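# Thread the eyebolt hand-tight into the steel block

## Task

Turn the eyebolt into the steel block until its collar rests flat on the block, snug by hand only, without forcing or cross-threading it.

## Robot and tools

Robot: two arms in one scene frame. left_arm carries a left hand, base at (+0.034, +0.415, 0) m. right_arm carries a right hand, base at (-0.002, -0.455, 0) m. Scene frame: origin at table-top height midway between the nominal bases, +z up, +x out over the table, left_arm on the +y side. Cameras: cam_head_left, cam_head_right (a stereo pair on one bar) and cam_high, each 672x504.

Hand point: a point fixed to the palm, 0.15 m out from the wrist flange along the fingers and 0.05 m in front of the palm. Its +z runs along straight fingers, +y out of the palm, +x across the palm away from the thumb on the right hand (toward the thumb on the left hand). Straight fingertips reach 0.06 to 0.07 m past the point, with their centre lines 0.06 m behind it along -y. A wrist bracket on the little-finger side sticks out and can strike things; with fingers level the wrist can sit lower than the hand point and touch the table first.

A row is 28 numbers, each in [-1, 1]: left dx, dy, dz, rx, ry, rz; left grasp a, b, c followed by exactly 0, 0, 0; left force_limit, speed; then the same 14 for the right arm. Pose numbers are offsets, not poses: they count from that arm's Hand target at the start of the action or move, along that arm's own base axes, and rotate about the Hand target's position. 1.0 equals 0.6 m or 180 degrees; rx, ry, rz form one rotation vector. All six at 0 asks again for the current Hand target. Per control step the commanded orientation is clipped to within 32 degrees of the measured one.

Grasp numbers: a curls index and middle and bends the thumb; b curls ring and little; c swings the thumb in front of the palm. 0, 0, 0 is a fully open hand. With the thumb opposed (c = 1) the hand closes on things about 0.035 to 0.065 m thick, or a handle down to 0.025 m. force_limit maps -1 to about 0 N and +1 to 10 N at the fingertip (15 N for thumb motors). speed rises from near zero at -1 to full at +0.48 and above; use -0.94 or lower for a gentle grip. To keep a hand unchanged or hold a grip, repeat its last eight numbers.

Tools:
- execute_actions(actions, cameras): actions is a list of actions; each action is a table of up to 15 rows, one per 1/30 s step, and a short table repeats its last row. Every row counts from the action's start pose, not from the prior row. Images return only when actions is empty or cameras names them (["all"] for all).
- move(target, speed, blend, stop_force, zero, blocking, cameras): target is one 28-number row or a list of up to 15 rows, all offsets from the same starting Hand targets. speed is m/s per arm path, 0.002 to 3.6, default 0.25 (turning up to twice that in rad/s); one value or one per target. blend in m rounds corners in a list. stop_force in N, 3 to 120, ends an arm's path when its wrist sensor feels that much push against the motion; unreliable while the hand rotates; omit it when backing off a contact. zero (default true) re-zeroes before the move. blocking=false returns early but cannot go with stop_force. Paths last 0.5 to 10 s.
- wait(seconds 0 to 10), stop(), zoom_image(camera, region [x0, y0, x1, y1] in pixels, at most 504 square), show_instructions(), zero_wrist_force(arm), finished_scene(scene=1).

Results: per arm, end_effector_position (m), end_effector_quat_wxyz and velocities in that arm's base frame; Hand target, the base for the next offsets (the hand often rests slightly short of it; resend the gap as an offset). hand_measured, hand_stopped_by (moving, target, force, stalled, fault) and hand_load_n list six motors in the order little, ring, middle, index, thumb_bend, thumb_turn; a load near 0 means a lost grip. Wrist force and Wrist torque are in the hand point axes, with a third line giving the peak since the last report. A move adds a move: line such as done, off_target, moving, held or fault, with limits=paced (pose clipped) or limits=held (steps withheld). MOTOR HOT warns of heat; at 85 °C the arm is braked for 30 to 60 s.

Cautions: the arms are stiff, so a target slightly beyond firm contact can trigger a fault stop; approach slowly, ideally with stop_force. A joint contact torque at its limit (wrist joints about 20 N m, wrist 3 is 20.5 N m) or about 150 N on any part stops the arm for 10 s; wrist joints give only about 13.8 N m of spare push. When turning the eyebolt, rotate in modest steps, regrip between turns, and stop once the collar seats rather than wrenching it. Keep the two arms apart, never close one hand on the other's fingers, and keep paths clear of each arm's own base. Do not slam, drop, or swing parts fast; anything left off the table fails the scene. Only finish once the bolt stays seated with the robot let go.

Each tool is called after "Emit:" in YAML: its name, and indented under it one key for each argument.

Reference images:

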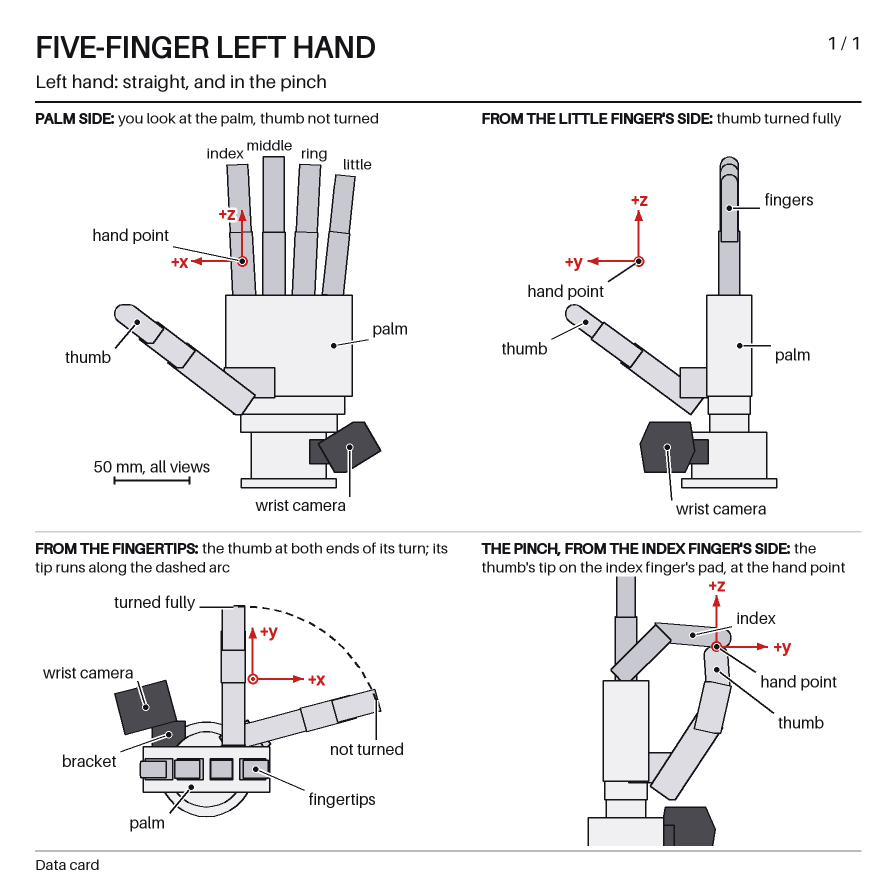

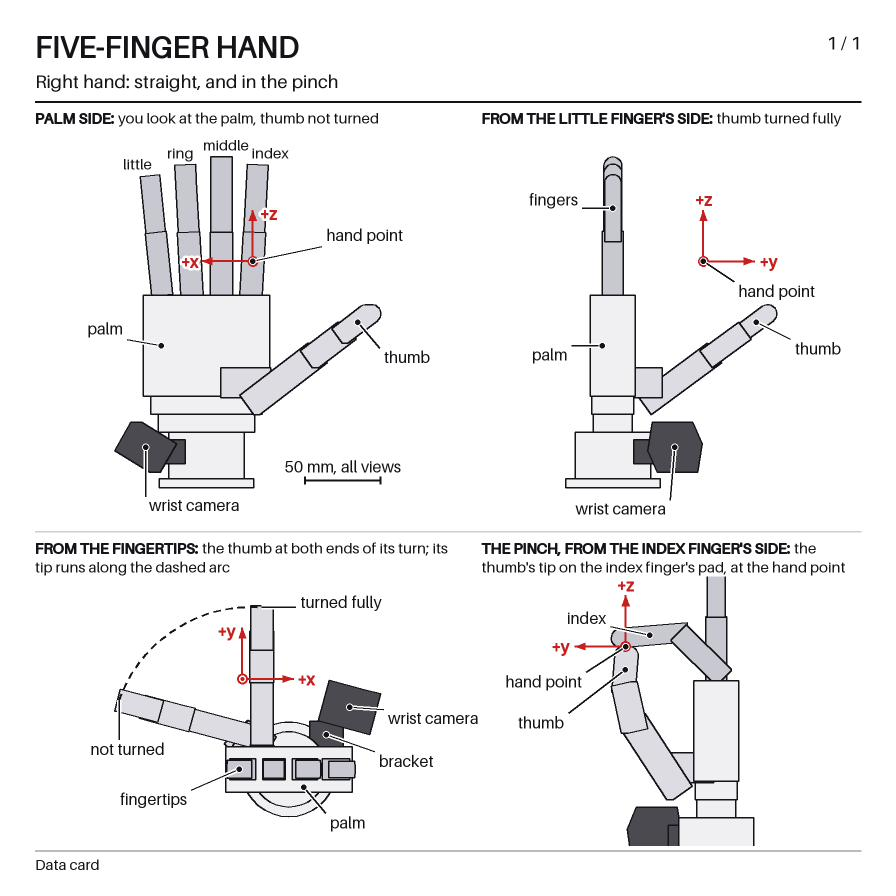

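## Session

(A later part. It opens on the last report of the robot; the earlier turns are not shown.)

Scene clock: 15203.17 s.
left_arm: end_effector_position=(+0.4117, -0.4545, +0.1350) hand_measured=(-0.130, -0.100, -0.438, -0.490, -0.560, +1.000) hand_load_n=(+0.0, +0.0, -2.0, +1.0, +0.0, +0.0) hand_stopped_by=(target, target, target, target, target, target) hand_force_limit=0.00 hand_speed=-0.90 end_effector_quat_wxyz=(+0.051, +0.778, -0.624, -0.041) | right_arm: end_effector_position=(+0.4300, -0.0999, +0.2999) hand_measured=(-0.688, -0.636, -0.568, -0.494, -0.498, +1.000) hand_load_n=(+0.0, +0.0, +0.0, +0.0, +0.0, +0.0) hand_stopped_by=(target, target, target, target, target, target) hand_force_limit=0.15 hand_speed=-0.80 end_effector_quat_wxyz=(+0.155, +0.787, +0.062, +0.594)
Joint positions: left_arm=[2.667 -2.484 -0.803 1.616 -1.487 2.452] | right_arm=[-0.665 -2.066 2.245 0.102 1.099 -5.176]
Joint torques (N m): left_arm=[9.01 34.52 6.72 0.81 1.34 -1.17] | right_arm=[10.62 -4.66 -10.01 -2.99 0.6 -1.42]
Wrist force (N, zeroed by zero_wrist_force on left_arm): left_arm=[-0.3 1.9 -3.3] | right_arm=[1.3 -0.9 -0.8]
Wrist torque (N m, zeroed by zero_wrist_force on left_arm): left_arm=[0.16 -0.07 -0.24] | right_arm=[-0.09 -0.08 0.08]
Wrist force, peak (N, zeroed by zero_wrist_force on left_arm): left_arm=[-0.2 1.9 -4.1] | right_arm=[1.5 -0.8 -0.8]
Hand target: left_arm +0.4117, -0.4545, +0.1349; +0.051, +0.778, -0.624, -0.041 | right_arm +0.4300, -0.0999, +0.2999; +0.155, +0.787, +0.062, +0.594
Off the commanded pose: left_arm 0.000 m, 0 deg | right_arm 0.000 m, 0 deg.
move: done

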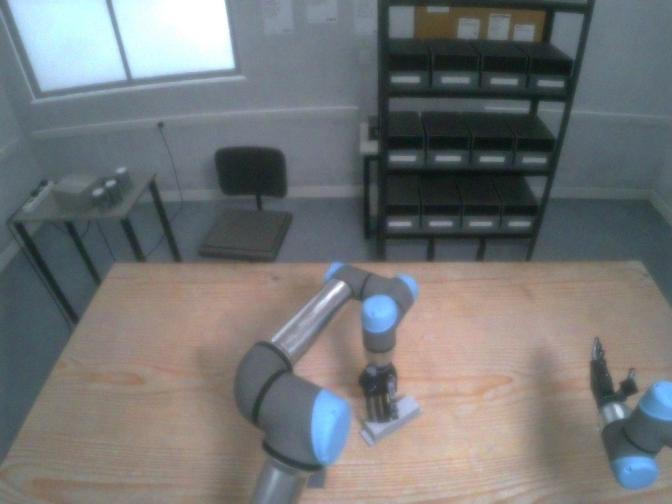

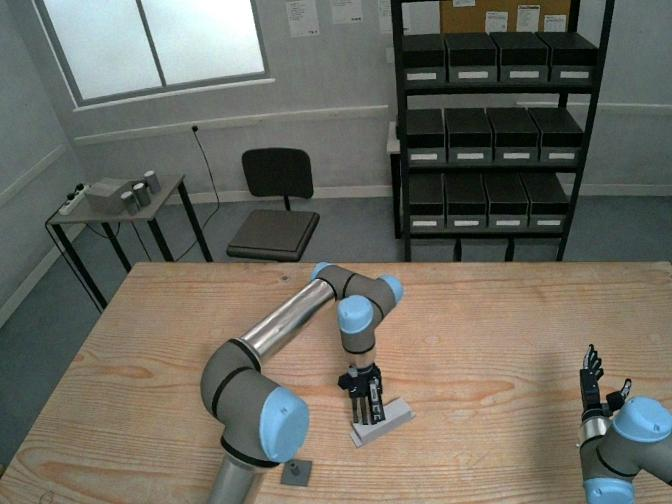

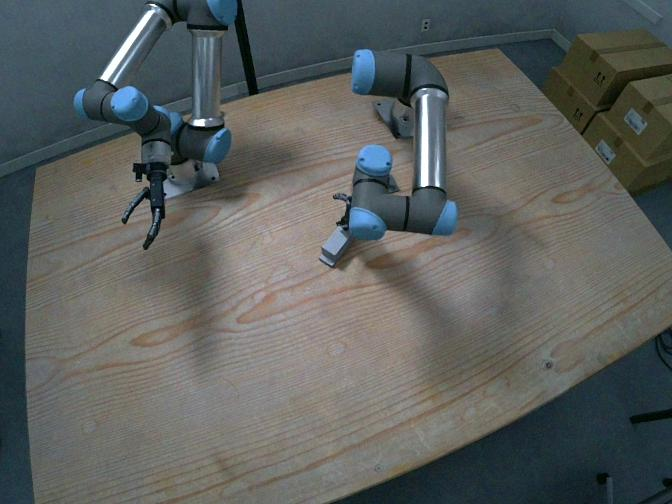

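Emit:
move:
  target: [-0.002,-0.0007,0.0002,0,0,0,0.3,0.45,1,0,0,0,0.0,-0.9,0,0,0,0,0,0,0.27,0.17,1,0,0,0,0.15,-0.8]
  speed: 0.005

Scene clock: 15219.57 s.
left_arm: end_effector_position=(+0.4105, -0.4549, +0.1350) hand_measured=(-0.130, -0.100, -0.438, -0.490, -0.560, +1.000) hand_load_n=(+0.0, +0.0, +1.5, -1.5, +0.0, +0.0) hand_stopped_by=(target, target, target, target, target, target) hand_force_limit=0.00 hand_speed=-0.90 end_effector_quat_wxyz=(+0.051, +0.778, -0.624, -0.041) | right_arm: end_effector_position=(+0.4300, -0.0999, +0.2999) hand_measured=(-0.688, -0.636, -0.568, -0.494, -0.498, +1.000) hand_load_n=(+0.0, +0.0, +0.0, +0.0, +0.0, +0.0) hand_stopped_by=(target, target, target, target, target, target) hand_force_limit=0.15 hand_speed=-0.80 end_effector_quat_wxyz=(+0.155, +0.787, +0.062, +0.594)
Joint positions: left_arm=[2.665 -2.482 -0.807 1.617 -1.487 2.451] | right_arm=[-0.665 -2.066 2.245 0.102 1.099 -5.176]
Joint torques (N m): left_arm=[-7.87 61.68 10.27 0.32 1.25 -0.82] | right_arm=[10.46 -5.56 -11.01 -3.17 0.56 -1.46]
Wrist force (N, zeroed by zero_wrist_force on left_arm): left_arm=[-0.2 -0.3 -2.6] | right_arm=[1.1 -0.7 -0.8]
Wrist torque (N m, zeroed by zero_wrist_force on left_arm): left_arm=[0.11 0.03 -0.13] | right_arm=[-0.07 -0.05 0.07]
Wrist force, peak (N, zeroed by zero_wrist_force on left_arm): left_arm=[-0.4 1.9 -6.8] | right_arm=[1.5 -0.8 -0.7]
Hand target: left_arm +0.4105, -0.4549, +0.1350; +0.051, +0.778, -0.624, -0.041 | right_arm +0.4300, -0.0999, +0.2999; +0.155, +0.787, +0.062, +0.594
Off the commanded pose: left_arm 0.000 m, 0 deg | right_arm 0.000 m, 0 deg.
move: done

Emit:
move:
  target: [-0.0065,0.0195,-0.0001,0,0,-0.1111,0.3,0.45,1,0,0,0,0.0,-0.9,0,0,0,0,0,0,0.27,0.17,1,0,0,0,0.15,-0.8]
  speed: 0.03

Scene clock: 15233.50 s.
left_arm: end_effector_position=(+0.4066, -0.4432, +0.1350) hand_measured=(-0.130, -0.100, -0.438, -0.490, -0.560, +1.000) hand_load_n=(+0.0, +0.0, +1.0, -1.0, +0.0, +0.0) hand_stopped_by=(target, target, target, target, target, target) hand_force_limit=0.00 hand_speed=-0.90 end_effector_quat_wxyz=(-0.043, -0.658, +0.750, +0.049) | right_arm: end_effector_position=(+0.4300, -0.0999, +0.2999) hand_measured=(-0.688, -0.636, -0.568, -0.494, -0.498, +1.000) hand_load_n=(+0.0, +0.0, +0.0, +0.0, +0.0, +0.5) hand_stopped_by=(target, target, target, target, target, target) hand_force_limit=0.15 hand_speed=-0.80 end_effector_quat_wxyz=(+0.155, +0.787, +0.062, +0.594)
Joint positions: left_arm=[2.644 -2.549 -0.686 1.542 -1.524 2.777] | right_arm=[-0.665 -2.066 2.245 0.102 1.099 -5.176]
Joint torques (N m): left_arm=[-5.56 41.96 18.29 -3.94 -0.34 -1.33] | right_arm=[9.91 -5.15 -10.03 -3.1 0.5 -1.38]
Wrist force (N, zeroed by zero_wrist_force on left_arm): left_arm=[-0.2 -0.5 -4.2] | right_arm=[1.2 -0.8 -0.8]
Wrist torque (N m, zeroed by zero_wrist_force on left_arm): left_arm=[0.19 -0.12 -0.11] | right_arm=[-0.08 -0.06 0.07]
Wrist force, peak (N, zeroed by zero_wrist_force on left_arm): left_arm=[-0.2 -0.4 -4.4] | right_arm=[1.3 -0.8 -1.1]
Hand target: left_arm +0.4066, -0.4432, +0.1350; -0.043, -0.658, +0.750, +0.049 | right_arm +0.4300, -0.0999, +0.2999; +0.155, +0.787, +0.062, +0.594
Off the commanded pose: left_arm 0.000 m, 0 deg | right_arm 0.000 m, 0 deg.
move: done

Emit:
move:
  target: [0,0,0.0008,0,0,0,0.3,0.45,1,0,0,0,0.0,-0.9,0,0,0,0,0,0,0.27,0.17,1,0,0,0,0.15,-0.8]
  speed: 0.003

Scene clock: 15238.93 s.
left_arm: end_effector_position=(+0.4066, -0.4432, +0.1354) hand_measured=(-0.130, -0.100, -0.438, -0.490, -0.560, +1.000) hand_load_n=(+0.0, +0.0, +1.0, +0.5, +0.0, +0.0) hand_stopped_by=(target, target, target, target, target, target) hand_force_limit=0.00 hand_speed=-0.90 end_effector_quat_wxyz=(-0.043, -0.658, +0.750, +0.049) | right_arm: end_effector_position=(+0.4300, -0.0999, +0.2999) hand_measured=(-0.688, -0.636, -0.568, -0.494, -0.498, +1.000) hand_load_n=(+0.0, +0.0, +0.0, +0.0, +0.0, +0.5) hand_stopped_by=(target, target, target, target, target, target) hand_force_limit=0.15 hand_speed=-0.80 end_effector_quat_wxyz=(+0.155, +0.787, +0.062, +0.594)
Joint positions: left_arm=[2.644 -2.549 -0.686 1.541 -1.524 2.777] | right_arm=[-0.665 -2.066 2.245 0.102 1.099 -5.176]
Joint torques (N m): left_arm=[7.41 66.51 32.51 -5.92 1.16 -1.14] | right_arm=[10.38 -5.22 -9.55 -3.21 0.6 -1.45]
Wrist force (N, zeroed by zero_wrist_force on left_arm): left_arm=[-0.2 0.1 2.6] | right_arm=[1.2 -0.8 -0.5]
Wrist torque (N m, zeroed by zero_wrist_force on left_arm): left_arm=[-0.09 0.06 -0.13] | right_arm=[-0.10 -0.07 0.07]
Wrist force, peak (N, zeroed by zero_wrist_force on left_arm): left_arm=[-0.4 -0.6 -4.5] | right_arm=[1.6 -0.8 -0.8]
Hand target: left_arm +0.4066, -0.4432, +0.1354; -0.043, -0.658, +0.750, +0.049 | right_arm +0.4300, -0.0999, +0.2999; +0.155, +0.787, +0.062, +0.594
Off the commanded pose: left_arm 0.000 m, 0 deg | right_arm 0.000 m, 0 deg.
move: done

Emit:
move:
  target: [0.0007,0.0207,-0.00045,0,0,-0.1111,0.3,0.45,1,0,0,0,0.0,-0.9,0,0,0,0,0,0,0.27,0.17,1,0,0,0,0.15,-0.8]
  speed: 0.03

Scene clock: 15251.53 s.
left_arm: end_effector_position=(+0.4070, -0.4308, +0.1352) hand_measured=(-0.130, -0.100, -0.438, -0.490, -0.560, +1.000) hand_load_n=(+0.0, +0.0, +0.0, -0.5, +0.0, +0.0) hand_stopped_by=(target, target, target, target, target, target) hand_force_limit=0.00 hand_speed=-0.90 end_effector_quat_wxyz=(-0.034, -0.518, +0.853, +0.056) end_effector_velocity=(+0.001, +0.000, +0.000) end_effector_angular_velocity=(+0.001, -0.001, +0.007) | right_arm: end_effector_position=(+0.4300, -0.0999, +0.2999) hand_measured=(-0.688, -0.636, -0.568, -0.494, -0.498, +1.000) hand_load_n=(+0.0, +0.0, +0.0, +0.0, +0.0, +0.0) hand_stopped_by=(target, target, target, target, target, target) hand_force_limit=0.15 hand_speed=-0.80 end_effector_quat_wxyz=(+0.155, +0.787, +0.062, +0.594)
Joint positions: left_arm=[2.616 -2.609 -0.573 1.48 -1.565 3.096] | right_arm=[-0.665 -2.066 2.245 0.102 1.099 -5.176]
Joint velocities: left_arm=[0.001 0 0.001 0 -0.001 -0.007] | right_arm=[within noise]
Joint torques (N m): left_arm=[-5.46 40.06 21.27 -4.15 -0.3 -1.14] | right_arm=[10.34 -4.93 -10.25 -3.14 0.59 -1.29]
Wrist force (N, zeroed by zero_wrist_force on left_arm): left_arm=[-0.8 -0.9 -5.6] | right_arm=[1.2 -0.7 -0.7]
Wrist torque (N m, zeroed by zero_wrist_force on left_arm): left_arm=[0.20 -0.08 -0.13] | right_arm=[-0.08 -0.06 0.07]
Wrist force, peak (N, zeroed by zero_wrist_force on left_arm): left_arm=[-0.7 -1.2 -5.8] | right_arm=[1.4 -1.0 -0.7]
Hand target: left_arm +0.4070, -0.4308, +0.1352; -0.034, -0.518, +0.853, +0.056 | right_arm +0.4300, -0.0999, +0.2999; +0.155, +0.787, +0.062, +0.594
Off the commanded pose: left_arm 0.000 m, 0 deg | right_arm 0.000 m, 0 deg.
move: done

Emit:
move:
  target: [0.0092,0.0193,0.00033,0,0,-0.1111,0.3,0.45,1,0,0,0,0.0,-0.9,0,0,0,0,0,0,0.27,0.17,1,0,0,0,0.15,-0.8]
  speed: 0.03

Scene clock: 15270.70 s.
left_arm: end_effector_position=(+0.4125, -0.4192, +0.1354) hand_measured=(-0.130, -0.100, -0.438, -0.490, -0.560, +1.000) hand_load_n=(+0.0, +0.0, -1.0, -1.0, +0.0, +0.0) hand_stopped_by=(target, target, target, target, target, target) hand_force_limit=0.00 hand_speed=-0.90 end_effector_quat_wxyz=(-0.024, -0.362, +0.930, +0.061) end_effector_velocity=(+0.000, +0.000, +0.000) end_effector_angular_velocity=(+0.002, -0.002, +0.005) | right_arm: end_effector_position=(+0.4300, -0.0999, +0.2999) hand_measured=(-0.688, -0.636, -0.568, -0.494, -0.498, +1.000) hand_load_n=(+0.0, +0.0, +0.0, +0.0, +0.0, +0.0) hand_stopped_by=(target, target, target, target, target, target) hand_force_limit=0.15 hand_speed=-0.80 end_effector_quat_wxyz=(+0.155, +0.787, +0.062, +0.594)
Joint positions: left_arm=[2.585 -2.655 -0.482 1.44 -1.606 3.412] | right_arm=[-0.665 -2.066 2.245 0.102 1.099 -5.176]
Joint velocities: left_arm=[0 -0.001 0.002 0 -0.001 -0.005] | right_arm=[within noise]
Joint torques (N m): left_arm=[-2.63 40.08 28.19 -3.91 -0.85 -1.04] | right_arm=[11.16 -4.35 -10.48 -3.08 0.63 -1.41]
Wrist force (N, zeroed by zero_wrist_force on left_arm): left_arm=[2.2 5.1 -0.7] | right_arm=[1.2 -0.7 -1.0]
Wrist torque (N m, zeroed by zero_wrist_force on left_arm): left_arm=[0.11 0.04 -0.19] | right_arm=[-0.06 -0.06 0.07]
Wrist force, peak (N, zeroed by zero_wrist_force on left_arm): left_arm=[0.5 10.3 -0.7] | right_arm=[1.6 -0.7 -0.7]
Hand target: left_arm +0.4125, -0.4192, +0.1354; -0.024, -0.362, +0.930, +0.061 | right_arm +0.4300, -0.0999, +0.2999; +0.155, +0.787, +0.062, +0.594
Off the commanded pose: left_arm 0.000 m, 0 deg | right_arm 0.000 m, 0 deg.
move: done

Emit:
move:
  target: [-0.003,0.0013,0,0,0,0,0.3,0.45,1,0,0,0,0.0,-0.9,0,0,0,0,0,0,0.27,0.17,1,0,0,0,0.15,-0.8]
  speed: 0.005

Scene clock: 15279.40 s.
left_arm: end_effector_position=(+0.4107, -0.4184, +0.1354) hand_measured=(-0.130, -0.100, -0.438, -0.490, -0.560, +1.000) hand_load_n=(+0.0, +0.0, +1.0, +1.0, +0.0, +0.0) hand_stopped_by=(target, target, target, target, target, target) hand_force_limit=0.00 hand_speed=-0.90 end_effector_quat_wxyz=(-0.024, -0.362, +0.930, +0.061) | right_arm: end_effector_position=(+0.4300, -0.0999, +0.2999) hand_measured=(-0.688, -0.636, -0.568, -0.494, -0.498, +1.000) hand_load_n=(-0.5, +0.0, +0.0, +0.0, +0.0, +0.5) hand_stopped_by=(target, target, target, target, target, target) hand_force_limit=0.15 hand_speed=-0.80 end_effector_quat_wxyz=(+0.155, +0.787, +0.062, +0.594)
Joint positions: left_arm=[2.585 -2.646 -0.501 1.449 -1.606 3.411] | right_arm=[-0.665 -2.066 2.245 0.102 1.099 -5.176]
Joint torques (N m): left_arm=[-10.63 52.54 23.95 -1.9 0.97 -1.09] | right_arm=[10.27 -4.47 -10.84 -3.02 0.56 -1.29]
Wrist force (N, zeroed by zero_wrist_force on left_arm): left_arm=[0.5 -5.2 -5.5] | right_arm=[1.2 -0.7 -0.8]
Wrist torque (N m, zeroed by zero_wrist_force on left_arm): left_arm=[0.17 -0.06 -0.06] | right_arm=[-0.07 -0.07 0.08]
Wrist force, peak (N, zeroed by zero_wrist_force on left_arm): left_arm=[0.5 -5.2 -5.5] | right_arm=[1.3 -0.8 -0.9]
Hand target: left_arm +0.4107, -0.4184, +0.1354; -0.024, -0.362, +0.930, +0.061 | right_arm +0.4300, -0.0999, +0.2999; +0.155, +0.787, +0.062, +0.594
Off the commanded pose: left_arm 0.000 m, 0 deg | right_arm 0.000 m, 0 deg.
move: done

Emit:
move:
  target: [0.0016,-0.0007,0.0002,0,0,0,0.3,0.45,1,0,0,0,0.0,-0.9,0,0,0,0,0,0,0.27,0.17,1,0,0,0,0.15,-0.8]
  speed: 0.003

Scene clock: 15287.50 s.
left_arm: end_effector_position=(+0.4117, -0.4189, +0.1355) hand_measured=(-0.130, -0.100, -0.438, -0.490, -0.560, +1.000) hand_load_n=(+0.0, +0.0, +0.0, +0.5, +0.0, +0.0) hand_stopped_by=(target, target, target, target, target, target) hand_force_limit=0.00 hand_speed=-0.90 end_effector_quat_wxyz=(-0.024, -0.362, +0.930, +0.061) | right_arm: end_effector_position=(+0.4300, -0.0999, +0.2999) hand_measured=(-0.688, -0.636, -0.568, -0.494, -0.498, +1.000) hand_load_n=(+0.0, +0.5, +0.0, +0.0, +0.0, +0.0) hand_stopped_by=(target, target, target, target, target, target) hand_force_limit=0.15 hand_speed=-0.80 end_effector_quat_wxyz=(+0.155, +0.787, +0.062, +0.594)
Joint positions: left_arm=[2.585 -2.651 -0.49 1.444 -1.606 3.411] | right_arm=[-0.665 -2.066 2.245 0.102 1.099 -5.176]
Joint torques (N m): left_arm=[7.42 42.6 24.16 -5.08 -1.16 1.24] | right_arm=[9.99 -4.63 -10.39 -3.04 0.58 -1.46]
Wrist force (N, zeroed by zero_wrist_force on left_arm): left_arm=[-0.4 0.5 0.5] | right_arm=[1.3 -0.8 -0.8]
Wrist torque (N m, zeroed by zero_wrist_force on left_arm): left_arm=[-0.03 -0.01 -0.14] | right_arm=[-0.09 -0.09 0.08]
Wrist force, peak (N, zeroed by zero_wrist_force on left_arm): left_arm=[0.4 -5.3 -5.6] | right_arm=[1.5 -0.9 -0.8]
Hand target: left_arm +0.4117, -0.4188, +0.1355; -0.024, -0.362, +0.930, +0.061 | right_arm +0.4300, -0.0999, +0.2999; +0.155, +0.787, +0.062, +0.594
Off the commanded pose: left_arm 0.000 m, 0 deg | right_arm 0.000 m, 0 deg.
move: done

Emit:
move:
  target: [0.0062,0.0083,-0.00005,0,0,-0.0556,0.3,0.45,1,0,0,0,0.0,-0.9,0,0,0,0,0,0,0.27,0.17,1,0,0,0,0.15,-0.8]
  speed: 0.02

Scene clock: 15300.27 s.
left_arm: end_effector_position=(+0.4154, -0.4138, +0.1355) hand_measured=(-0.130, -0.100, -0.438, -0.490, -0.560, +1.000) hand_load_n=(+0.0, +0.0, +0.0, +0.5, +0.0, +0.0) hand_stopped_by=(target, target, target, target, target, target) hand_force_limit=0.00 hand_speed=-0.90 end_effector_quat_wxyz=(-0.018, -0.279, +0.958, +0.063) end_effector_velocity=(-0.001, -0.001, +0.000) end_effector_angular_velocity=(+0.001, +0.000, +0.003) | right_arm: end_effector_position=(+0.4300, -0.0999, +0.2999) hand_measured=(-0.688, -0.636, -0.568, -0.494, -0.498, +1.000) hand_load_n=(+0.0, +0.0, +0.0, +0.0, +0.0, +0.5) hand_stopped_by=(target, target, target, target, target, target) hand_force_limit=0.15 hand_speed=-0.80 end_effector_quat_wxyz=(+0.155, +0.787, +0.062, +0.594)
Joint positions: left_arm=[2.569 -2.662 -0.466 1.438 -1.626 3.569] | right_arm=[-0.665 -2.066 2.245 0.102 1.099 -5.176]
Joint velocities: left_arm=[-0.001 0 -0.001 0.001 0 -0.005] | right_arm=[within noise]
Joint torques (N m): left_arm=[-5.43 38.44 30.36 0.52 -1.21 -1] | right_arm=[9.69 -5.28 -10.48 -3.05 0.38 -1.46]
Wrist force (N, zeroed by zero_wrist_force on left_arm): left_arm=[0.2 -0.3 -2.1] | right_arm=[1.3 -0.6 -0.7]
Wrist torque (N m, zeroed by zero_wrist_force on left_arm): left_arm=[0.07 0.01 -0.13] | right_arm=[-0.06 -0.07 0.08]
Wrist force, peak (N, zeroed by zero_wrist_force on left_arm): left_arm=[0.4 0.0 -2.4] | right_arm=[1.5 -0.7 -0.9]
Hand target: left_arm +0.4154, -0.4139, +0.1355; -0.018, -0.279, +0.958, +0.063 | right_arm +0.4300, -0.0999, +0.2999; +0.155, +0.787, +0.062, +0.594
Off the commanded pose: left_arm 0.000 m, 0 deg | right_arm 0.000 m, 0 deg.
move: done

Emit:
move:
  target: [0.0118,0.0102,0,0,0,-0.0833,0.3,0.45,1,0,0,0,0.0,-0.9,0,0,0,0,0,0,0.27,0.17,1,0,0,0,0.15,-0.8]
  speed: 0.02

Scene clock: 15313.60 s.
left_arm: end_effector_position=(+0.4225, -0.4077, +0.1355) hand_measured=(-0.130, -0.100, -0.438, -0.490, -0.560, +1.000) hand_load_n=(+0.0, +0.0, -0.5, +0.5, +0.0, +0.0) hand_stopped_by=(target, target, target, target, target, target) hand_force_limit=0.00 hand_speed=-0.90 end_effector_quat_wxyz=(-0.010, -0.152, +0.986, +0.065) | right_arm: end_effector_position=(+0.4300, -0.0999, +0.2999) hand_measured=(-0.688, -0.636, -0.568, -0.494, -0.498, +1.000) hand_load_n=(+0.0, +0.0, +0.0, +0.0, +0.0, +0.5) hand_stopped_by=(target, target, target, target, target, target) hand_force_limit=0.15 hand_speed=-0.80 end_effector_quat_wxyz=(+0.155, +0.787, +0.062, +0.594)
Joint positions: left_arm=[2.545 -2.663 -0.461 1.45 -1.652 3.806] | right_arm=[-0.665 -2.066 2.245 0.102 1.099 -5.176]
Joint torques (N m): left_arm=[-5.3 65.7 9.33 0.29 -1.67 -0.87] | right_arm=[9.88 -4.5 -10.48 -3.02 0.44 -1.39]
Wrist force (N, zeroed by zero_wrist_force on left_arm): left_arm=[1.5 -1.3 -4.7] | right_arm=[1.2 -0.7 -0.8]
Wrist torque (N m, zeroed by zero_wrist_force on left_arm): left_arm=[0.13 -0.02 -0.09] | right_arm=[-0.07 -0.07 0.08]
Wrist force, peak (N, zeroed by zero_wrist_force on left_arm): left_arm=[2.3 0.1 -6.3] | right_arm=[1.4 -0.8 -0.9]
Hand target: left_arm +0.4225, -0.4077, +0.1355; -0.010, -0.152, +0.986, +0.065 | right_arm +0.4300, -0.0999, +0.2999; +0.155, +0.787, +0.062, +0.594
Off the commanded pose: left_arm 0.000 m, 0 deg | right_arm 0.000 m, 0 deg.
move: done

Emit:
move:
  target: [0.0135,0.0058,0.0005,0,0,-0.0833,0.3,0.45,1,0,0,0,0.0,-0.9,0,0,0,0,0,0,0.27,0.17,1,0,0,0,0.15,-0.8]
  speed: 0.02

Scene clock: 15326.70 s.
left_arm: end_effector_position=(+0.4306, -0.4043, +0.1358) hand_measured=(-0.130, -0.100, -0.438, -0.490, -0.560, +1.000) hand_load_n=(+0.0, +0.0, +0.5, +1.0, +0.0, +0.0) hand_stopped_by=(target, target, target, target, target, target) hand_force_limit=0.00 hand_speed=-0.90 end_effector_quat_wxyz=(-0.001, -0.022, +0.998, +0.066) | right_arm: end_effector_position=(+0.4300, -0.0999, +0.2999) hand_measured=(-0.688, -0.636, -0.568, -0.494, -0.498, +1.000) hand_load_n=(+0.0, +0.0, +0.5, +0.0, +0.0, +0.5) hand_stopped_by=(target, target, target, target, target, target) hand_force_limit=0.15 hand_speed=-0.80 end_effector_quat_wxyz=(+0.155, +0.787, +0.062, +0.594)
Joint positions: left_arm=[2.523 -2.645 -0.49 1.483 -1.674 4.045] | right_arm=[-0.665 -2.066 2.245 0.102 1.099 -5.176]
Joint torques (N m): left_arm=[-6.91 67.75 13.01 -0.59 -1.54 -1.06] | right_arm=[10.69 -4.8 -10.73 -3.01 0.53 -1.37]
Wrist force (N, zeroed by zero_wrist_force on left_arm): left_arm=[1.0 -0.1 2.1] | right_arm=[1.1 -0.6 -0.7]
Wrist torque (N m, zeroed by zero_wrist_force on left_arm): left_arm=[-0.09 0.00 -0.10] | right_arm=[-0.06 -0.06 0.07]
Wrist force, peak (N, zeroed by zero_wrist_force on left_arm): left_arm=[2.0 -1.5 -6.2] | right_arm=[1.5 -0.8 -0.8]
Hand target: left_arm +0.4306, -0.4043, +0.1358; -0.001, -0.022, +0.998, +0.066 | right_arm +0.4300, -0.0999, +0.2999; +0.155, +0.787, +0.062, +0.594
Off the commanded pose: left_arm 0.000 m, 0 deg | right_arm 0.000 m, 0 deg.
move: done

Emit:
move:
  target: [0.0147,0.0030,-0.0003,0,0,-0.0833,0.3,0.45,1,0,0,0,0.0,-0.9,0,0,0,0,0,0,0.27,0.17,1,0,0,0,0.15,-0.8]
  speed: 0.02
  cameras: ["all"]

Emit:
zoom_image:
  camera: "cam_head_right"
  region: [358, 394, 390, 426]

Scene clock: 15346.33 s.
left_arm: end_effector_position=(+0.4394, -0.4025, +0.1356) hand_measured=(-0.130, -0.100, -0.438, -0.490, -0.560, +1.000) hand_load_n=(+0.0, +0.5, +0.0, +0.5, +0.0, +0.0) hand_stopped_by=(target, target, target, target, target, target) hand_force_limit=0.00 hand_speed=-0.90 end_effector_quat_wxyz=(+0.007, +0.108, +0.992, +0.065) | right_arm: end_effector_position=(+0.4300, -0.0999, +0.2999) hand_measured=(-0.688, -0.636, -0.568, -0.494, -0.498, +1.000) hand_load_n=(+0.0, +0.0, +0.0, +0.0, +0.0, +0.0) hand_stopped_by=(target, target, target, target, target, target) hand_force_limit=0.15 hand_speed=-0.80 end_effector_quat_wxyz=(+0.155, +0.787, +0.062, +0.594)
Joint positions: left_arm=[2.503 -2.608 -0.554 1.538 -1.691 4.289] | right_arm=[-0.665 -2.066 2.245 0.102 1.099 -5.176]
Joint torques (N m): left_arm=[-7.01 61.77 14.94 -0.45 -1.95 -1.05] | right_arm=[9.93 -4.13 -10.36 -3.07 0.52 -1.47]
Wrist force (N, zeroed by zero_wrist_force on left_arm): left_arm=[0.2 -1.1 -2.3] | right_arm=[1.1 -0.7 -0.8]
Wrist torque (N m, zeroed by zero_wrist_force on left_arm): left_arm=[0.10 -0.06 -0.12] | right_arm=[-0.07 -0.05 0.07]
Wrist force, peak (N, zeroed by zero_wrist_force on left_arm): left_arm=[0.9 -0.3 2.5] | right_arm=[1.4 -1.0 -0.9]
Hand target: left_arm +0.4394, -0.4025, +0.1356; +0.007, +0.108, +0.992, +0.065 | right_arm +0.4300, -0.0999, +0.2999; +0.155, +0.787, +0.062, +0.594
Off the commanded pose: left_arm 0.000 m, 0 deg | right_arm 0.000 m, 0 deg.
move: done

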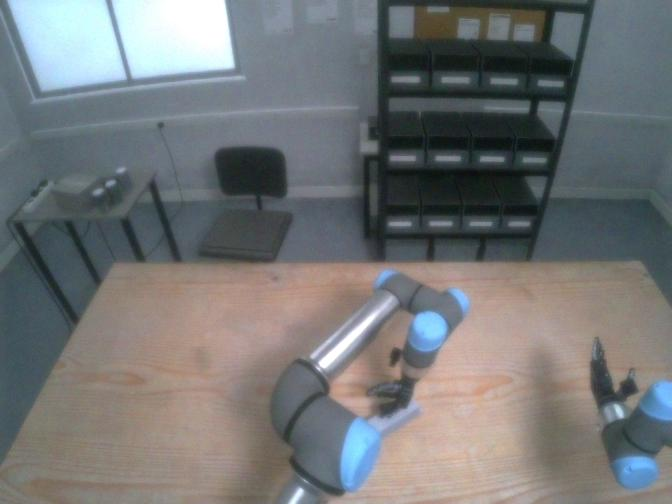

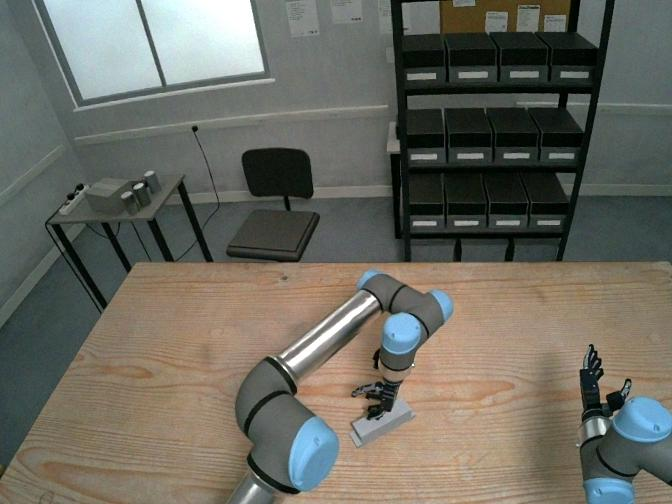

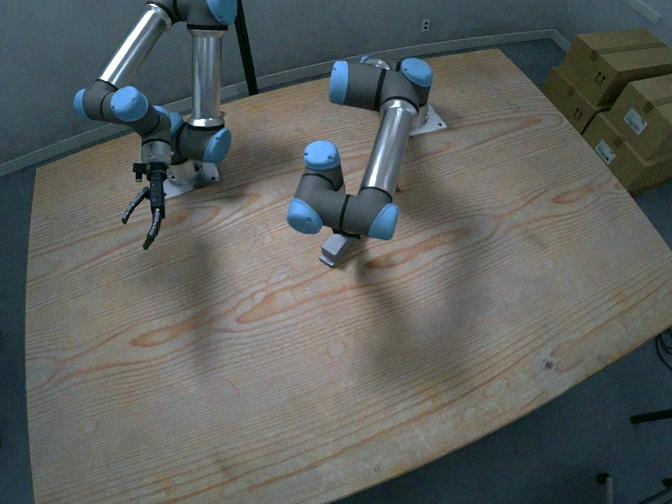

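Scaled by 15.750 from the camera's 672x504 image, which has a finer 960x720 frame.

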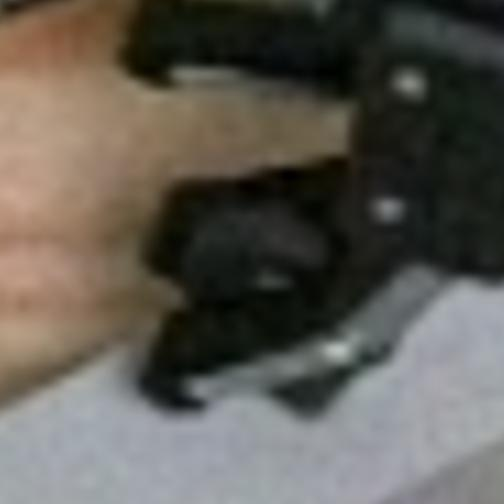

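Emit:
move:
  target: [0.0153,-0.0017,0,0,0,-0.0833,0.3,0.45,1,0,0,0,0.0,-0.9,0,0,0,0,0,0,0.27,0.17,1,0,0,0,0.15,-0.8]
  speed: 0.02

Scene clock: 15358.77 s.
left_arm: end_effector_position=(+0.4486, -0.4035, +0.1356) hand_measured=(-0.130, -0.100, -0.438, -0.490, -0.560, +1.000) hand_load_n=(+0.0, +0.0, +0.0, +0.5, +0.0, +0.0) hand_stopped_by=(target, target, target, target, target, target) hand_force_limit=0.00 hand_speed=-0.90 end_effector_quat_wxyz=(+0.016, +0.237, +0.969, +0.064) | right_arm: end_effector_position=(+0.4300, -0.0999, +0.2999) hand_measured=(-0.688, -0.636, -0.568, -0.494, -0.498, +1.000) hand_load_n=(+0.0, +0.0, +0.0, +0.0, +0.0, +0.0) hand_stopped_by=(target, target, target, target, target, target) hand_force_limit=0.15 hand_speed=-0.80 end_effector_quat_wxyz=(+0.155, +0.787, +0.062, +0.594)
Joint positions: left_arm=[2.488 -2.563 -0.633 1.603 -1.7 4.537] | right_arm=[-0.665 -2.066 2.245 0.102 1.099 -5.176]
Joint torques (N m): left_arm=[-7.46 61.78 15.78 -0.55 -1.63 -1.14] | right_arm=[9.53 -5.53 -10.69 -2.93 0.51 -1.42]
Wrist force (N, zeroed by zero_wrist_force on left_arm): left_arm=[1.3 -0.3 0.1] | right_arm=[1.3 -0.9 -0.9]
Wrist torque (N m, zeroed by zero_wrist_force on left_arm): left_arm=[-0.02 0.02 -0.14] | right_arm=[-0.09 -0.08 0.08]
Wrist force, peak (N, zeroed by zero_wrist_force on left_arm): left_arm=[0.6 -1.7 -4.4] | right_arm=[1.5 -0.9 -0.9]
Hand target: left_arm +0.4486, -0.4035, +0.1356; +0.016, +0.237, +0.969, +0.064 | right_arm +0.4300, -0.0999, +0.2999; +0.155, +0.787, +0.062, +0.594
Off the commanded pose: left_arm 0.000 m, 0 deg | right_arm 0.000 m, 0 deg.
move: done

Emit:
move:
  target: [0.0138,-0.005,-0.0002,0,0,-0.0833,0.3,0.45,1,0,0,0,0.0,-0.9,0,0,0,0,0,0,0.27,0.17,1,0,0,0,0.15,-0.8]
  speed: 0.02

Scene clock: 15372.07 s.
left_arm: end_effector_position=(+0.4569, -0.4065, +0.1355) hand_measured=(-0.130, -0.100, -0.438, -0.490, -0.560, +1.000) hand_load_n=(+0.0, +0.0, +0.5, +0.0, +0.0, +0.0) hand_stopped_by=(target, target, target, target, target, target) hand_force_limit=0.00 hand_speed=-0.90 end_effector_quat_wxyz=(+0.024, +0.361, +0.930, +0.061) | right_arm: end_effector_position=(+0.4300, -0.0999, +0.2999) hand_measured=(-0.688, -0.636, -0.568, -0.494, -0.498, +1.000) hand_load_n=(+0.0, +0.0, +0.0, +0.0, +0.0, +0.0) hand_stopped_by=(target, target, target, target, target, target) hand_force_limit=0.15 hand_speed=-0.80 end_effector_quat_wxyz=(+0.155, +0.787, +0.062, +0.594)
Joint positions: left_arm=[2.478 -2.51 -0.725 1.675 -1.702 4.791] | right_arm=[-0.665 -2.066 2.245 0.102 1.099 -5.176]
Joint torques (N m): left_arm=[-9.69 59.51 16.18 -0.95 0.88 -1.17] | right_arm=[9.79 -4.68 -10.48 -3.14 0.44 -1.41]
Wrist force (N, zeroed by zero_wrist_force on left_arm): left_arm=[-0.6 0.3 0.0] | right_arm=[1.2 -0.7 -0.7]
Wrist torque (N m, zeroed by zero_wrist_force on left_arm): left_arm=[0.04 0.03 -0.19] | right_arm=[-0.06 -0.07 0.08]
Wrist force, peak (N, zeroed by zero_wrist_force on left_arm): left_arm=[1.6 -0.7 -3.0] | right_arm=[1.4 -0.8 -0.9]
Hand target: left_arm +0.4569, -0.4065, +0.1355; +0.024, +0.361, +0.930, +0.061 | right_arm +0.4300, -0.0999, +0.2999; +0.155, +0.787, +0.062, +0.594
Off the commanded pose: left_arm 0.000 m, 0 deg | right_arm 0.000 m, 0 deg.
move: done

Emit:
move:
  target: [0.0132,-0.009,-0.00015,0,0,-0.0833,0.3,0.45,1,0,0,0,0.0,-0.9,0,0,0,0,0,0,0.27,0.17,1,0,0,0,0.15,-0.8]
  speed: 0.02

Scene clock: 15386.60 s.
left_arm: end_effector_position=(+0.4648, -0.4119, +0.1354) hand_measured=(-0.130, -0.100, -0.438, -0.490, -0.560, +1.000) hand_load_n=(+0.0, +0.0, -0.5, +1.0, +0.0, -0.5) hand_stopped_by=(target, target, target, target, target, target) hand_force_limit=0.00 hand_speed=-0.90 end_effector_quat_wxyz=(+0.032, +0.480, +0.875, +0.057) | right_arm: end_effector_position=(+0.4300, -0.0999, +0.2999) hand_measured=(-0.688, -0.636, -0.568, -0.494, -0.498, +1.000) hand_load_n=(+0.0, +0.0, +0.0, +0.0, +0.0, +0.0) hand_stopped_by=(target, target, target, target, target, target) hand_force_limit=0.15 hand_speed=-0.80 end_effector_quat_wxyz=(+0.155, +0.787, +0.062, +0.594)
Joint positions: left_arm=[2.474 -2.457 -0.815 1.745 -1.695 5.051] | right_arm=[-0.665 -2.066 2.245 0.102 1.099 -5.176]
Joint torques (N m): left_arm=[8.44 58.33 16.86 -0.06 1.03 -1.03] | right_arm=[9.9 -4.67 -10.9 -2.97 0.61 -1.38]
Wrist force (N, zeroed by zero_wrist_force on left_arm): left_arm=[2.9 -1.2 -1.0] | right_arm=[1.2 -0.7 -0.7]
Wrist torque (N m, zeroed by zero_wrist_force on left_arm): left_arm=[-0.02 0.01 -0.04] | right_arm=[-0.08 -0.06 0.07]
Wrist force, peak (N, zeroed by zero_wrist_force on left_arm): left_arm=[2.9 -1.2 -1.0] | right_arm=[1.4 -1.0 -0.8]
Hand target: left_arm +0.4648, -0.4119, +0.1354; +0.032, +0.479, +0.875, +0.057 | right_arm +0.4300, -0.0999, +0.2999; +0.155, +0.787, +0.062, +0.594
Off the commanded pose: left_arm 0.000 m, 0 deg | right_arm 0.000 m, 0 deg.
move: done

Emit:
move:
  target: [-0.0012,0.0008,0,0,0,0,0.3,0.45,1,0,0,0,0.0,-0.9,0,0,0,0,0,0,0.27,0.17,1,0,0,0,0.15,-0.8]
  speed: 0.005

Scene clock: 15396.33 s.
left_arm: end_effector_position=(+0.4641, -0.4113, +0.1353) hand_measured=(-0.130, -0.100, -0.438, -0.490, -0.560, +1.000) hand_load_n=(+0.0, +0.0, +0.0, +0.5, +0.0, +0.0) hand_stopped_by=(target, target, target, target, target, target) hand_force_limit=0.00 hand_speed=-0.90 end_effector_quat_wxyz=(+0.032, +0.479, +0.875, +0.057) | right_arm: end_effector_position=(+0.4300, -0.0999, +0.2999) hand_measured=(-0.688, -0.636, -0.568, -0.494, -0.498, +1.000) hand_load_n=(+0.5, +0.0, +0.0, +0.0, +0.0, +0.0) hand_stopped_by=(target, target, target, target, target, target) hand_force_limit=0.15 hand_speed=-0.80 end_effector_quat_wxyz=(+0.155, +0.787, +0.062, +0.594)
Joint positions: left_arm=[2.474 -2.455 -0.82 1.748 -1.695 5.05] | right_arm=[-0.665 -2.066 2.245 0.102 1.099 -5.176]
Joint torques (N m): left_arm=[-8.4 62.26 12.99 -0.06 -1.59 -1.19] | right_arm=[9.94 -5.23 -10.1 -2.9 0.57 -1.37]
Wrist force (N, zeroed by zero_wrist_force on left_arm): left_arm=[-0.8 0.3 0.1] | right_arm=[1.3 -0.6 -0.8]
Wrist torque (N m, zeroed by zero_wrist_force on left_arm): left_arm=[-0.06 -0.08 -0.15] | right_arm=[-0.05 -0.07 0.08]
Wrist force, peak (N, zeroed by zero_wrist_force on left_arm): left_arm=[2.0 -0.8 -3.1] | right_arm=[1.6 -0.8 -0.8]
Hand target: left_arm +0.4641, -0.4114, +0.1354; +0.032, +0.479, +0.875, +0.057 | right_arm +0.4300, -0.0999, +0.2999; +0.155, +0.787, +0.062, +0.594
Off the commanded pose: left_arm 0.000 m, 0 deg | right_arm 0.000 m, 0 deg.
move: done

Emit:
move:
  target: [0.0103,-0.012,-0.0001,0,0,-0.0833,0.3,0.45,1,0,0,0,0.0,-0.9,0,0,0,0,0,0,0.27,0.17,1,0,0,0,0.15,-0.8]
  speed: 0.02

Scene clock: 15410.13 s.
left_arm: end_effector_position=(+0.4703, -0.4186, +0.1353) hand_measured=(-0.130, -0.100, -0.438, -0.490, -0.560, +1.000) hand_load_n=(+0.0, +0.0, +0.5, +1.0, +0.0, +0.0) hand_stopped_by=(target, target, target, target, target, target) hand_force_limit=0.00 hand_speed=-0.90 end_effector_quat_wxyz=(+0.039, +0.590, +0.805, +0.053) end_effector_velocity=(+0.000, +0.000, +0.001) end_effector_angular_velocity=(-0.001, -0.002, +0.004) | right_arm: end_effector_position=(+0.4300, -0.0999, +0.2999) hand_measured=(-0.688, -0.636, -0.568, -0.494, -0.498, +1.000) hand_load_n=(+0.0, +0.0, +0.0, +0.0, +0.0, +0.0) hand_stopped_by=(target, target, target, target, target, target) hand_force_limit=0.15 hand_speed=-0.80 end_effector_quat_wxyz=(+0.155, +0.787, +0.062, +0.594)
Joint positions: left_arm=[2.477 -2.403 -0.907 1.814 -1.679 5.317] | right_arm=[-0.665 -2.066 2.245 0.102 1.099 -5.176]
Joint velocities: left_arm=[0 0.001 0.001 0 -0.001 -0.005] | right_arm=[within noise]
Joint torques (N m): left_arm=[8.47 58.94 17.86 -0.84 0.9 -1.05] | right_arm=[10.17 -4.57 -10.47 -3.06 0.56 -1.39]
Wrist force (N, zeroed by zero_wrist_force on left_arm): left_arm=[0.3 0.6 3.8] | right_arm=[1.3 -0.7 -0.8]
Wrist torque (N m, zeroed by zero_wrist_force on left_arm): left_arm=[-0.17 0.00 -0.15] | right_arm=[-0.06 -0.08 0.08]
Wrist force, peak (N, zeroed by zero_wrist_force on left_arm): left_arm=[0.2 0.9 5.1] | right_arm=[1.4 -0.9 -0.9]
Hand target: left_arm +0.4703, -0.4186, +0.1353; +0.039, +0.590, +0.805, +0.053 | right_arm +0.4300, -0.0999, +0.2999; +0.155, +0.787, +0.062, +0.594
Off the commanded pose: left_arm 0.000 m, 0 deg | right_arm 0.000 m, 0 deg.
move: done

Emit:
move:
  target: [0.0068,-0.0138,-0.0006,0,0,-0.0833,0.3,0.45,1,0,0,0,0.0,-0.9,0,0,0,0,0,0,0.27,0.17,1,0,0,0,0.15,-0.8]
  speed: 0.02

Scene clock: 15431.83 s.
left_arm: end_effector_position=(+0.4743, -0.4269, +0.1349) hand_measured=(-0.130, -0.100, -0.438, -0.490, -0.560, +1.000) hand_load_n=(+0.0, +0.0, -1.5, +1.0, -0.5, +0.0) hand_stopped_by=(target, target, target, target, target, target) hand_force_limit=0.00 hand_speed=-0.90 end_effector_quat_wxyz=(+0.045, +0.690, +0.721, +0.047) | right_arm: end_effector_position=(+0.4300, -0.0999, +0.2999) hand_measured=(-0.688, -0.636, -0.568, -0.494, -0.498, +1.000) hand_load_n=(+0.0, +0.0, +0.0, +0.0, +0.0, +0.0) hand_stopped_by=(target, target, target, target, target, target) hand_force_limit=0.15 hand_speed=-0.80 end_effector_quat_wxyz=(+0.155, +0.787, +0.062, +0.594)
Joint positions: left_arm=[2.488 -2.355 -0.988 1.873 -1.655 5.589] | right_arm=[-0.665 -2.066 2.245 0.102 1.099 -5.176]
Joint torques (N m): left_arm=[6.5 54.86 13.65 -0.21 1.32 -1.2] | right_arm=[10.25 -4.53 -10.31 -2.98 0.69 -1.37]
Wrist force (N, zeroed by zero_wrist_force on left_arm): left_arm=[1.7 2.3 -1.5] | right_arm=[1.3 -0.6 -0.6]
Wrist torque (N m, zeroed by zero_wrist_force on left_arm): left_arm=[0.09 -0.02 -0.17] | right_arm=[-0.06 -0.08 0.08]
Wrist force, peak (N, zeroed by zero_wrist_force on left_arm): left_arm=[0.0 0.9 4.8] | right_arm=[1.5 -0.9 -0.8]
Hand target: left_arm +0.4743, -0.4269, +0.1349; +0.045, +0.690, +0.721, +0.047 | right_arm +0.4300, -0.0999, +0.2999; +0.155, +0.787, +0.062, +0.594
Off the commanded pose: left_arm 0.000 m, 0 deg | right_arm 0.000 m, 0 deg.
move: done

Emit:
move:
  target: [0.004,-0.0143,-0.0001,0,0,-0.0833,0.3,0.45,1,0,0,0,0.0,-0.9,0,0,0,0,0,0,0.27,0.17,1,0,0,0,0.15,-0.8]
  speed: 0.02
  cameras: ["all"]

Emit:
zoom_image:
  camera: "cam_head_right"
  region: [358, 394, 390, 426]

Scene clock: 15448.20 s.
left_arm: end_effector_position=(+0.4767, -0.4355, +0.1349) hand_measured=(-0.130, -0.100, -0.438, -0.490, -0.560, +1.000) hand_load_n=(+0.0, +0.5, -1.0, +1.0, +0.0, +0.0) hand_stopped_by=(target, target, target, target, target, target) hand_force_limit=0.00 hand_speed=-0.90 end_effector_quat_wxyz=(+0.051, +0.778, +0.625, +0.041) | right_arm: end_effector_position=(+0.4300, -0.0999, +0.2999) hand_measured=(-0.688, -0.636, -0.568, -0.494, -0.498, +1.000) hand_load_n=(+0.0, +0.0, +0.0, +0.0, +0.0, +0.5) hand_stopped_by=(target, target, target, target, target, target) hand_force_limit=0.15 hand_speed=-0.80 end_effector_quat_wxyz=(+0.155, +0.787, +0.062, +0.594)
Joint positions: left_arm=[2.506 -2.313 -1.057 1.919 -1.624 5.868] | right_arm=[-0.665 -2.066 2.245 0.102 1.099 -5.176]
Joint torques (N m): left_arm=[6.04 54.41 13.69 0.48 1.41 -1.29] | right_arm=[10.33 -5.18 -10.52 -3 0.47 -1.45]
Wrist force (N, zeroed by zero_wrist_force on left_arm): left_arm=[2.7 0.8 -1.4] | right_arm=[1.2 -0.6 -0.8]
Wrist torque (N m, zeroed by zero_wrist_force on left_arm): left_arm=[0.11 0.01 -0.12] | right_arm=[-0.06 -0.06 0.08]
Wrist force, peak (N, zeroed by zero_wrist_force on left_arm): left_arm=[2.0 3.2 -2.5] | right_arm=[1.5 -0.9 -0.8]
Hand target: left_arm +0.4767, -0.4355, +0.1349; +0.051, +0.778, +0.625, +0.041 | right_arm +0.4300, -0.0999, +0.2999; +0.155, +0.787, +0.062, +0.594
Off the commanded pose: left_arm 0.000 m, 0 deg | right_arm 0.000 m, 0 deg.
move: done

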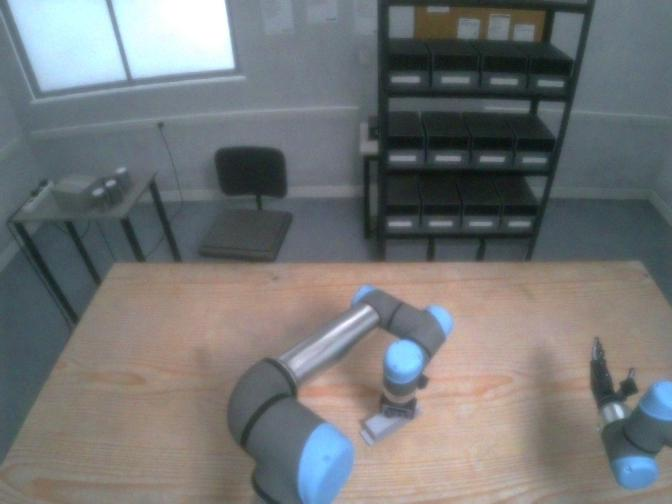

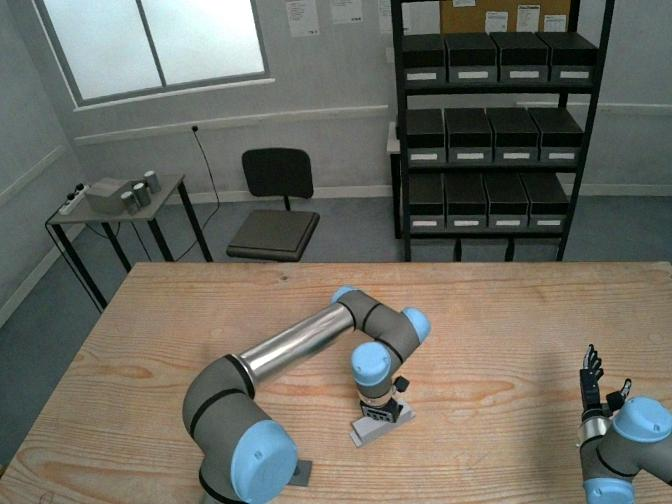

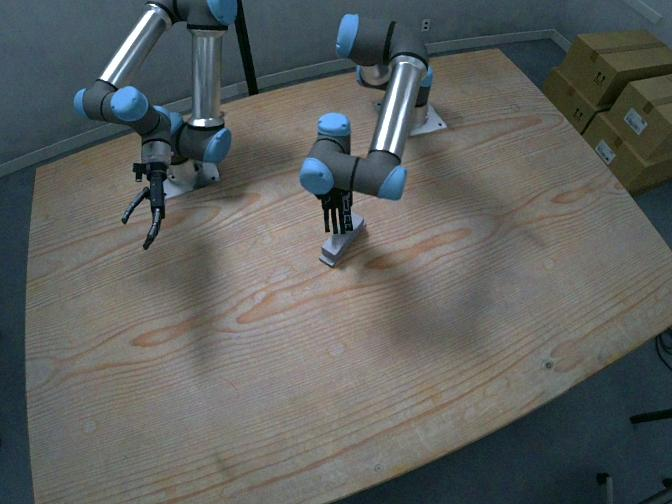

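Scaled by 15.750 from the camera's 672x504 image, which has a finer 960x720 frame.

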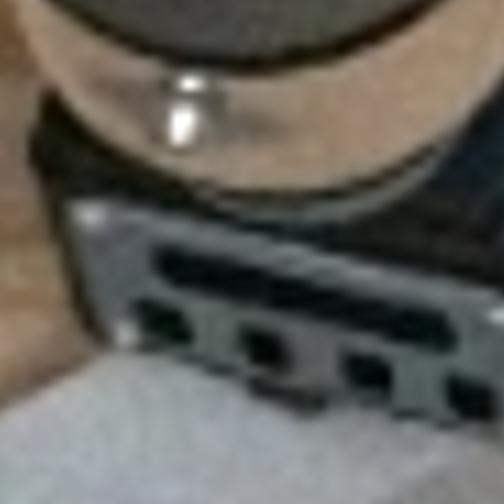

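Emit:
move:
  target: [0,0,0.005,0,0,0,0.3,0.45,1,0,0,0,0.0,-0.9,0,0,0,0,0,0,0.27,0.17,1,0,0,0,0.15,-0.8]
  speed: 0.003
  stop_force: 7

Scene clock: 15506.07 s.
left_arm: end_effector_position=(+0.4767, -0.4355, +0.1379) hand_measured=(-0.130, -0.100, -0.438, -0.490, -0.560, +1.000) hand_load_n=(+0.0, +0.0, +0.5, +2.0, +0.0, +0.0) hand_stopped_by=(target, target, target, target, target, target) hand_force_limit=0.00 hand_speed=-0.90 end_effector_quat_wxyz=(+0.051, +0.778, +0.625, +0.041) | right_arm: end_effector_position=(+0.4300, -0.0999, +0.2999) hand_measured=(-0.688, -0.636, -0.568, -0.494, -0.498, +1.000) hand_load_n=(+0.0, +0.0, +0.0, +0.0, +0.0, +0.0) hand_stopped_by=(target, target, target, target, target, target) hand_force_limit=0.15 hand_speed=-0.80 end_effector_quat_wxyz=(+0.155, +0.787, +0.062, +0.594)
Joint positions: left_arm=[2.506 -2.311 -1.053 1.913 -1.624 5.868] | right_arm=[-0.665 -2.066 2.245 0.102 1.099 -5.176]
Joint torques (N m): left_arm=[-7.91 56.99 26.11 -2.16 -1.05 -0.99] | right_arm=[10.7 -4.51 -10.19 -2.95 0.5 -1.3]
Wrist force (N, zeroed by zero_wrist_force on left_arm): left_arm=[1.9 -0.2 2.6] | right_arm=[1.1 -0.7 -0.7]
Wrist torque (N m, zeroed by zero_wrist_force on left_arm): left_arm=[-0.04 0.01 -0.12] | right_arm=[-0.07 -0.05 0.07]
Wrist force, peak (N, zeroed by zero_wrist_force on left_arm): left_arm=[2.4 0.9 4.7] | right_arm=[1.5 -1.0 -0.8]
Hand target: left_arm +0.4767, -0.4355, +0.1379; +0.051, +0.778, +0.625, +0.041 | right_arm +0.4300, -0.0999, +0.2999; +0.155, +0.787, +0.062, +0.594
Off the commanded pose: left_arm 0.000 m, 0 deg | right_arm 0.000 m, 0 deg.
move: done

Emit:
execute_actions:
  actions: []
  cameras: ["cam_head_right", "cam_high", "cam_head_left"]

Scene clock: 15560.87 s.
left_arm: end_effector_position=(+0.4767, -0.4355, +0.1379) hand_measured=(-0.130, -0.100, -0.438, -0.490, -0.560, +1.000) hand_load_n=(+0.0, +0.0, +0.5, +1.5, +0.0, +0.0) hand_stopped_by=(target, target, target, target, target, target) hand_force_limit=0.00 hand_speed=-0.90 end_effector_quat_wxyz=(+0.051, +0.778, +0.625, +0.041) | right_arm: end_effector_position=(+0.4300, -0.0999, +0.2999) hand_measured=(-0.688, -0.636, -0.568, -0.494, -0.498, +1.000) hand_load_n=(+0.0, +0.0, +0.0, +0.0, +0.0, +0.0) hand_stopped_by=(target, target, target, target, target, target) hand_force_limit=0.15 hand_speed=-0.80 end_effector_quat_wxyz=(+0.155, +0.787, +0.062, +0.594)
Joint positions: left_arm=[2.506 -2.311 -1.053 1.913 -1.624 5.868] | right_arm=[-0.665 -2.066 2.245 0.102 1.099 -5.176]
Joint velocities: within noise
Joint torques (N m): left_arm=[-7.95 33.99 10.86 0.43 -1.08 -1.4] | right_arm=[9.98 -4.52 -10.89 -3.08 0.63 -1.5]
Wrist force (N, zeroed by zero_wrist_force on left_arm): left_arm=[2.1 0.1 2.4] | right_arm=[1.2 -0.8 -0.8]
Wrist torque (N m, zeroed by zero_wrist_force on left_arm): left_arm=[0.01 -0.03 -0.11] | right_arm=[-0.08 -0.06 0.07]
Wrist force, peak (N, zeroed by zero_wrist_force on left_arm): left_arm=[2.2 -0.2 2.6] | right_arm=[1.5 -0.8 -0.9]
Hand target: left_arm +0.4767, -0.4355, +0.1379; +0.051, +0.778, +0.625, +0.041 | right_arm +0.4300, -0.0999, +0.2999; +0.155, +0.787, +0.062, +0.594
Off the commanded pose: left_arm 0.000 m, 0 deg | right_arm 0.000 m, 0 deg.

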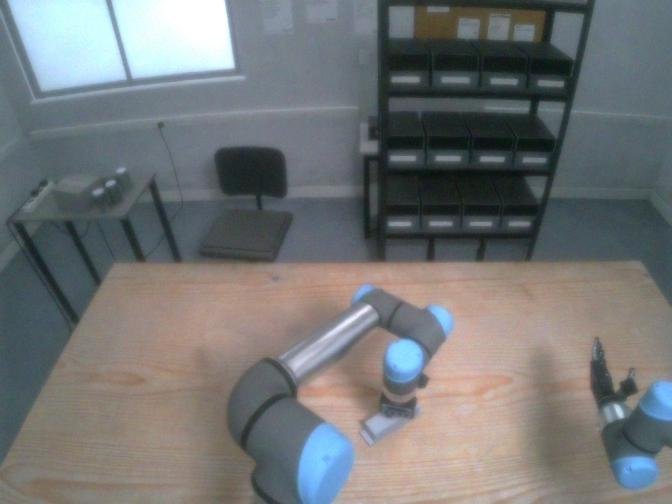

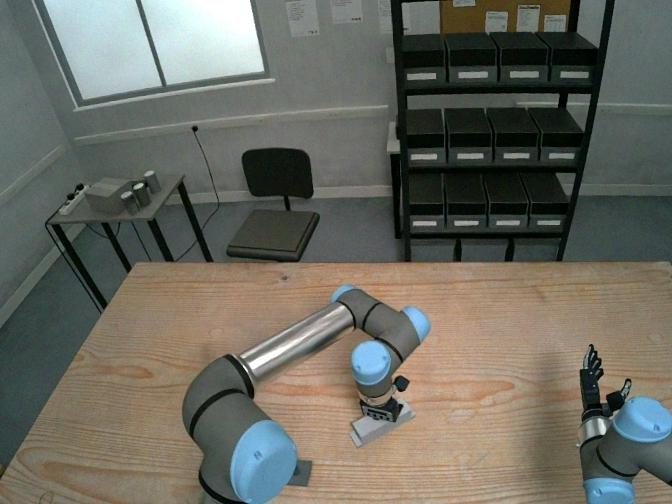

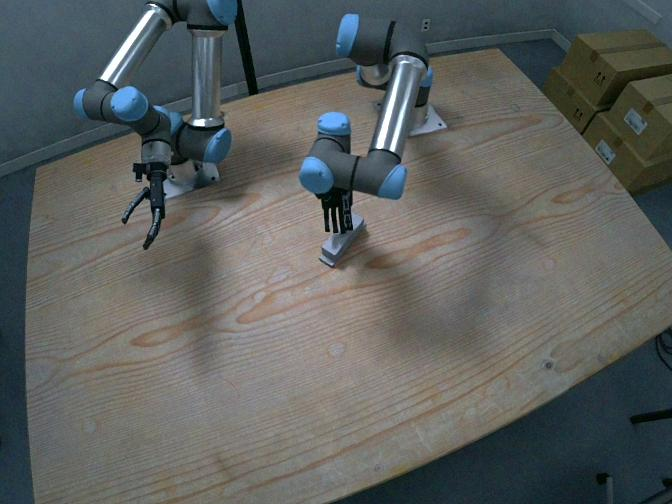

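Emit:
move:
  target: [0.0002, 0.0008, 0.005, 0,0,0, 0.3,0.45,1,0,0,0,0.0,-0.9, 0,0,0,0,0,0, 0.27,0.17,1,0,0,0,0.15,-0.8]
  speed: 0.003
  stop_force: 7

Scene clock: 15572.00 s.
left_arm: end_effector_position=(+0.4769, -0.4350, +0.1409) hand_measured=(-0.130, -0.100, -0.438, -0.490, -0.560, +1.000) hand_load_n=(+0.0, +0.0, +0.0, +0.5, -0.5, +0.0) hand_stopped_by=(target, target, target, target, target, target) hand_force_limit=0.00 hand_speed=-0.90 end_effector_quat_wxyz=(+0.051, +0.778, +0.625, +0.041) | right_arm: end_effector_position=(+0.4300, -0.0999, +0.2999) hand_measured=(-0.688, -0.636, -0.568, -0.494, -0.498, +1.000) hand_load_n=(+0.0, +0.0, +0.0, +0.0, +0.0, +0.0) hand_stopped_by=(target, target, target, target, target, target) hand_force_limit=0.15 hand_speed=-0.80 end_effector_quat_wxyz=(+0.155, +0.787, +0.062, +0.594)
Joint positions: left_arm=[2.507 -2.308 -1.049 1.907 -1.624 5.869] | right_arm=[-0.665 -2.066 2.245 0.102 1.099 -5.176]
Joint torques (N m): left_arm=[7.23 53.8 26.23 -2.38 1.38 1.94] | right_arm=[10.37 -4.64 -10.36 -2.98 0.64 -1.44]
Wrist force (N, zeroed by zero_wrist_force on left_arm): left_arm=[0.8 0.3 0.1] | right_arm=[1.0 -0.6 -0.6]
Wrist torque (N m, zeroed by zero_wrist_force on left_arm): left_arm=[0.07 -0.04 -0.15] | right_arm=[-0.07 -0.05 0.07]
Wrist force, peak (N, zeroed by zero_wrist_force on left_arm): left_arm=[1.9 -0.2 2.8] | right_arm=[1.5 -0.8 -0.8]
Hand target: left_arm +0.4769, -0.4350, +0.1409; +0.051, +0.778, +0.625, +0.041 | right_arm +0.4300, -0.0999, +0.2999; +0.155, +0.787, +0.062, +0.594
Off the commanded pose: left_arm 0.000 m, 0 deg | right_arm 0.000 m, 0 deg.
move: done


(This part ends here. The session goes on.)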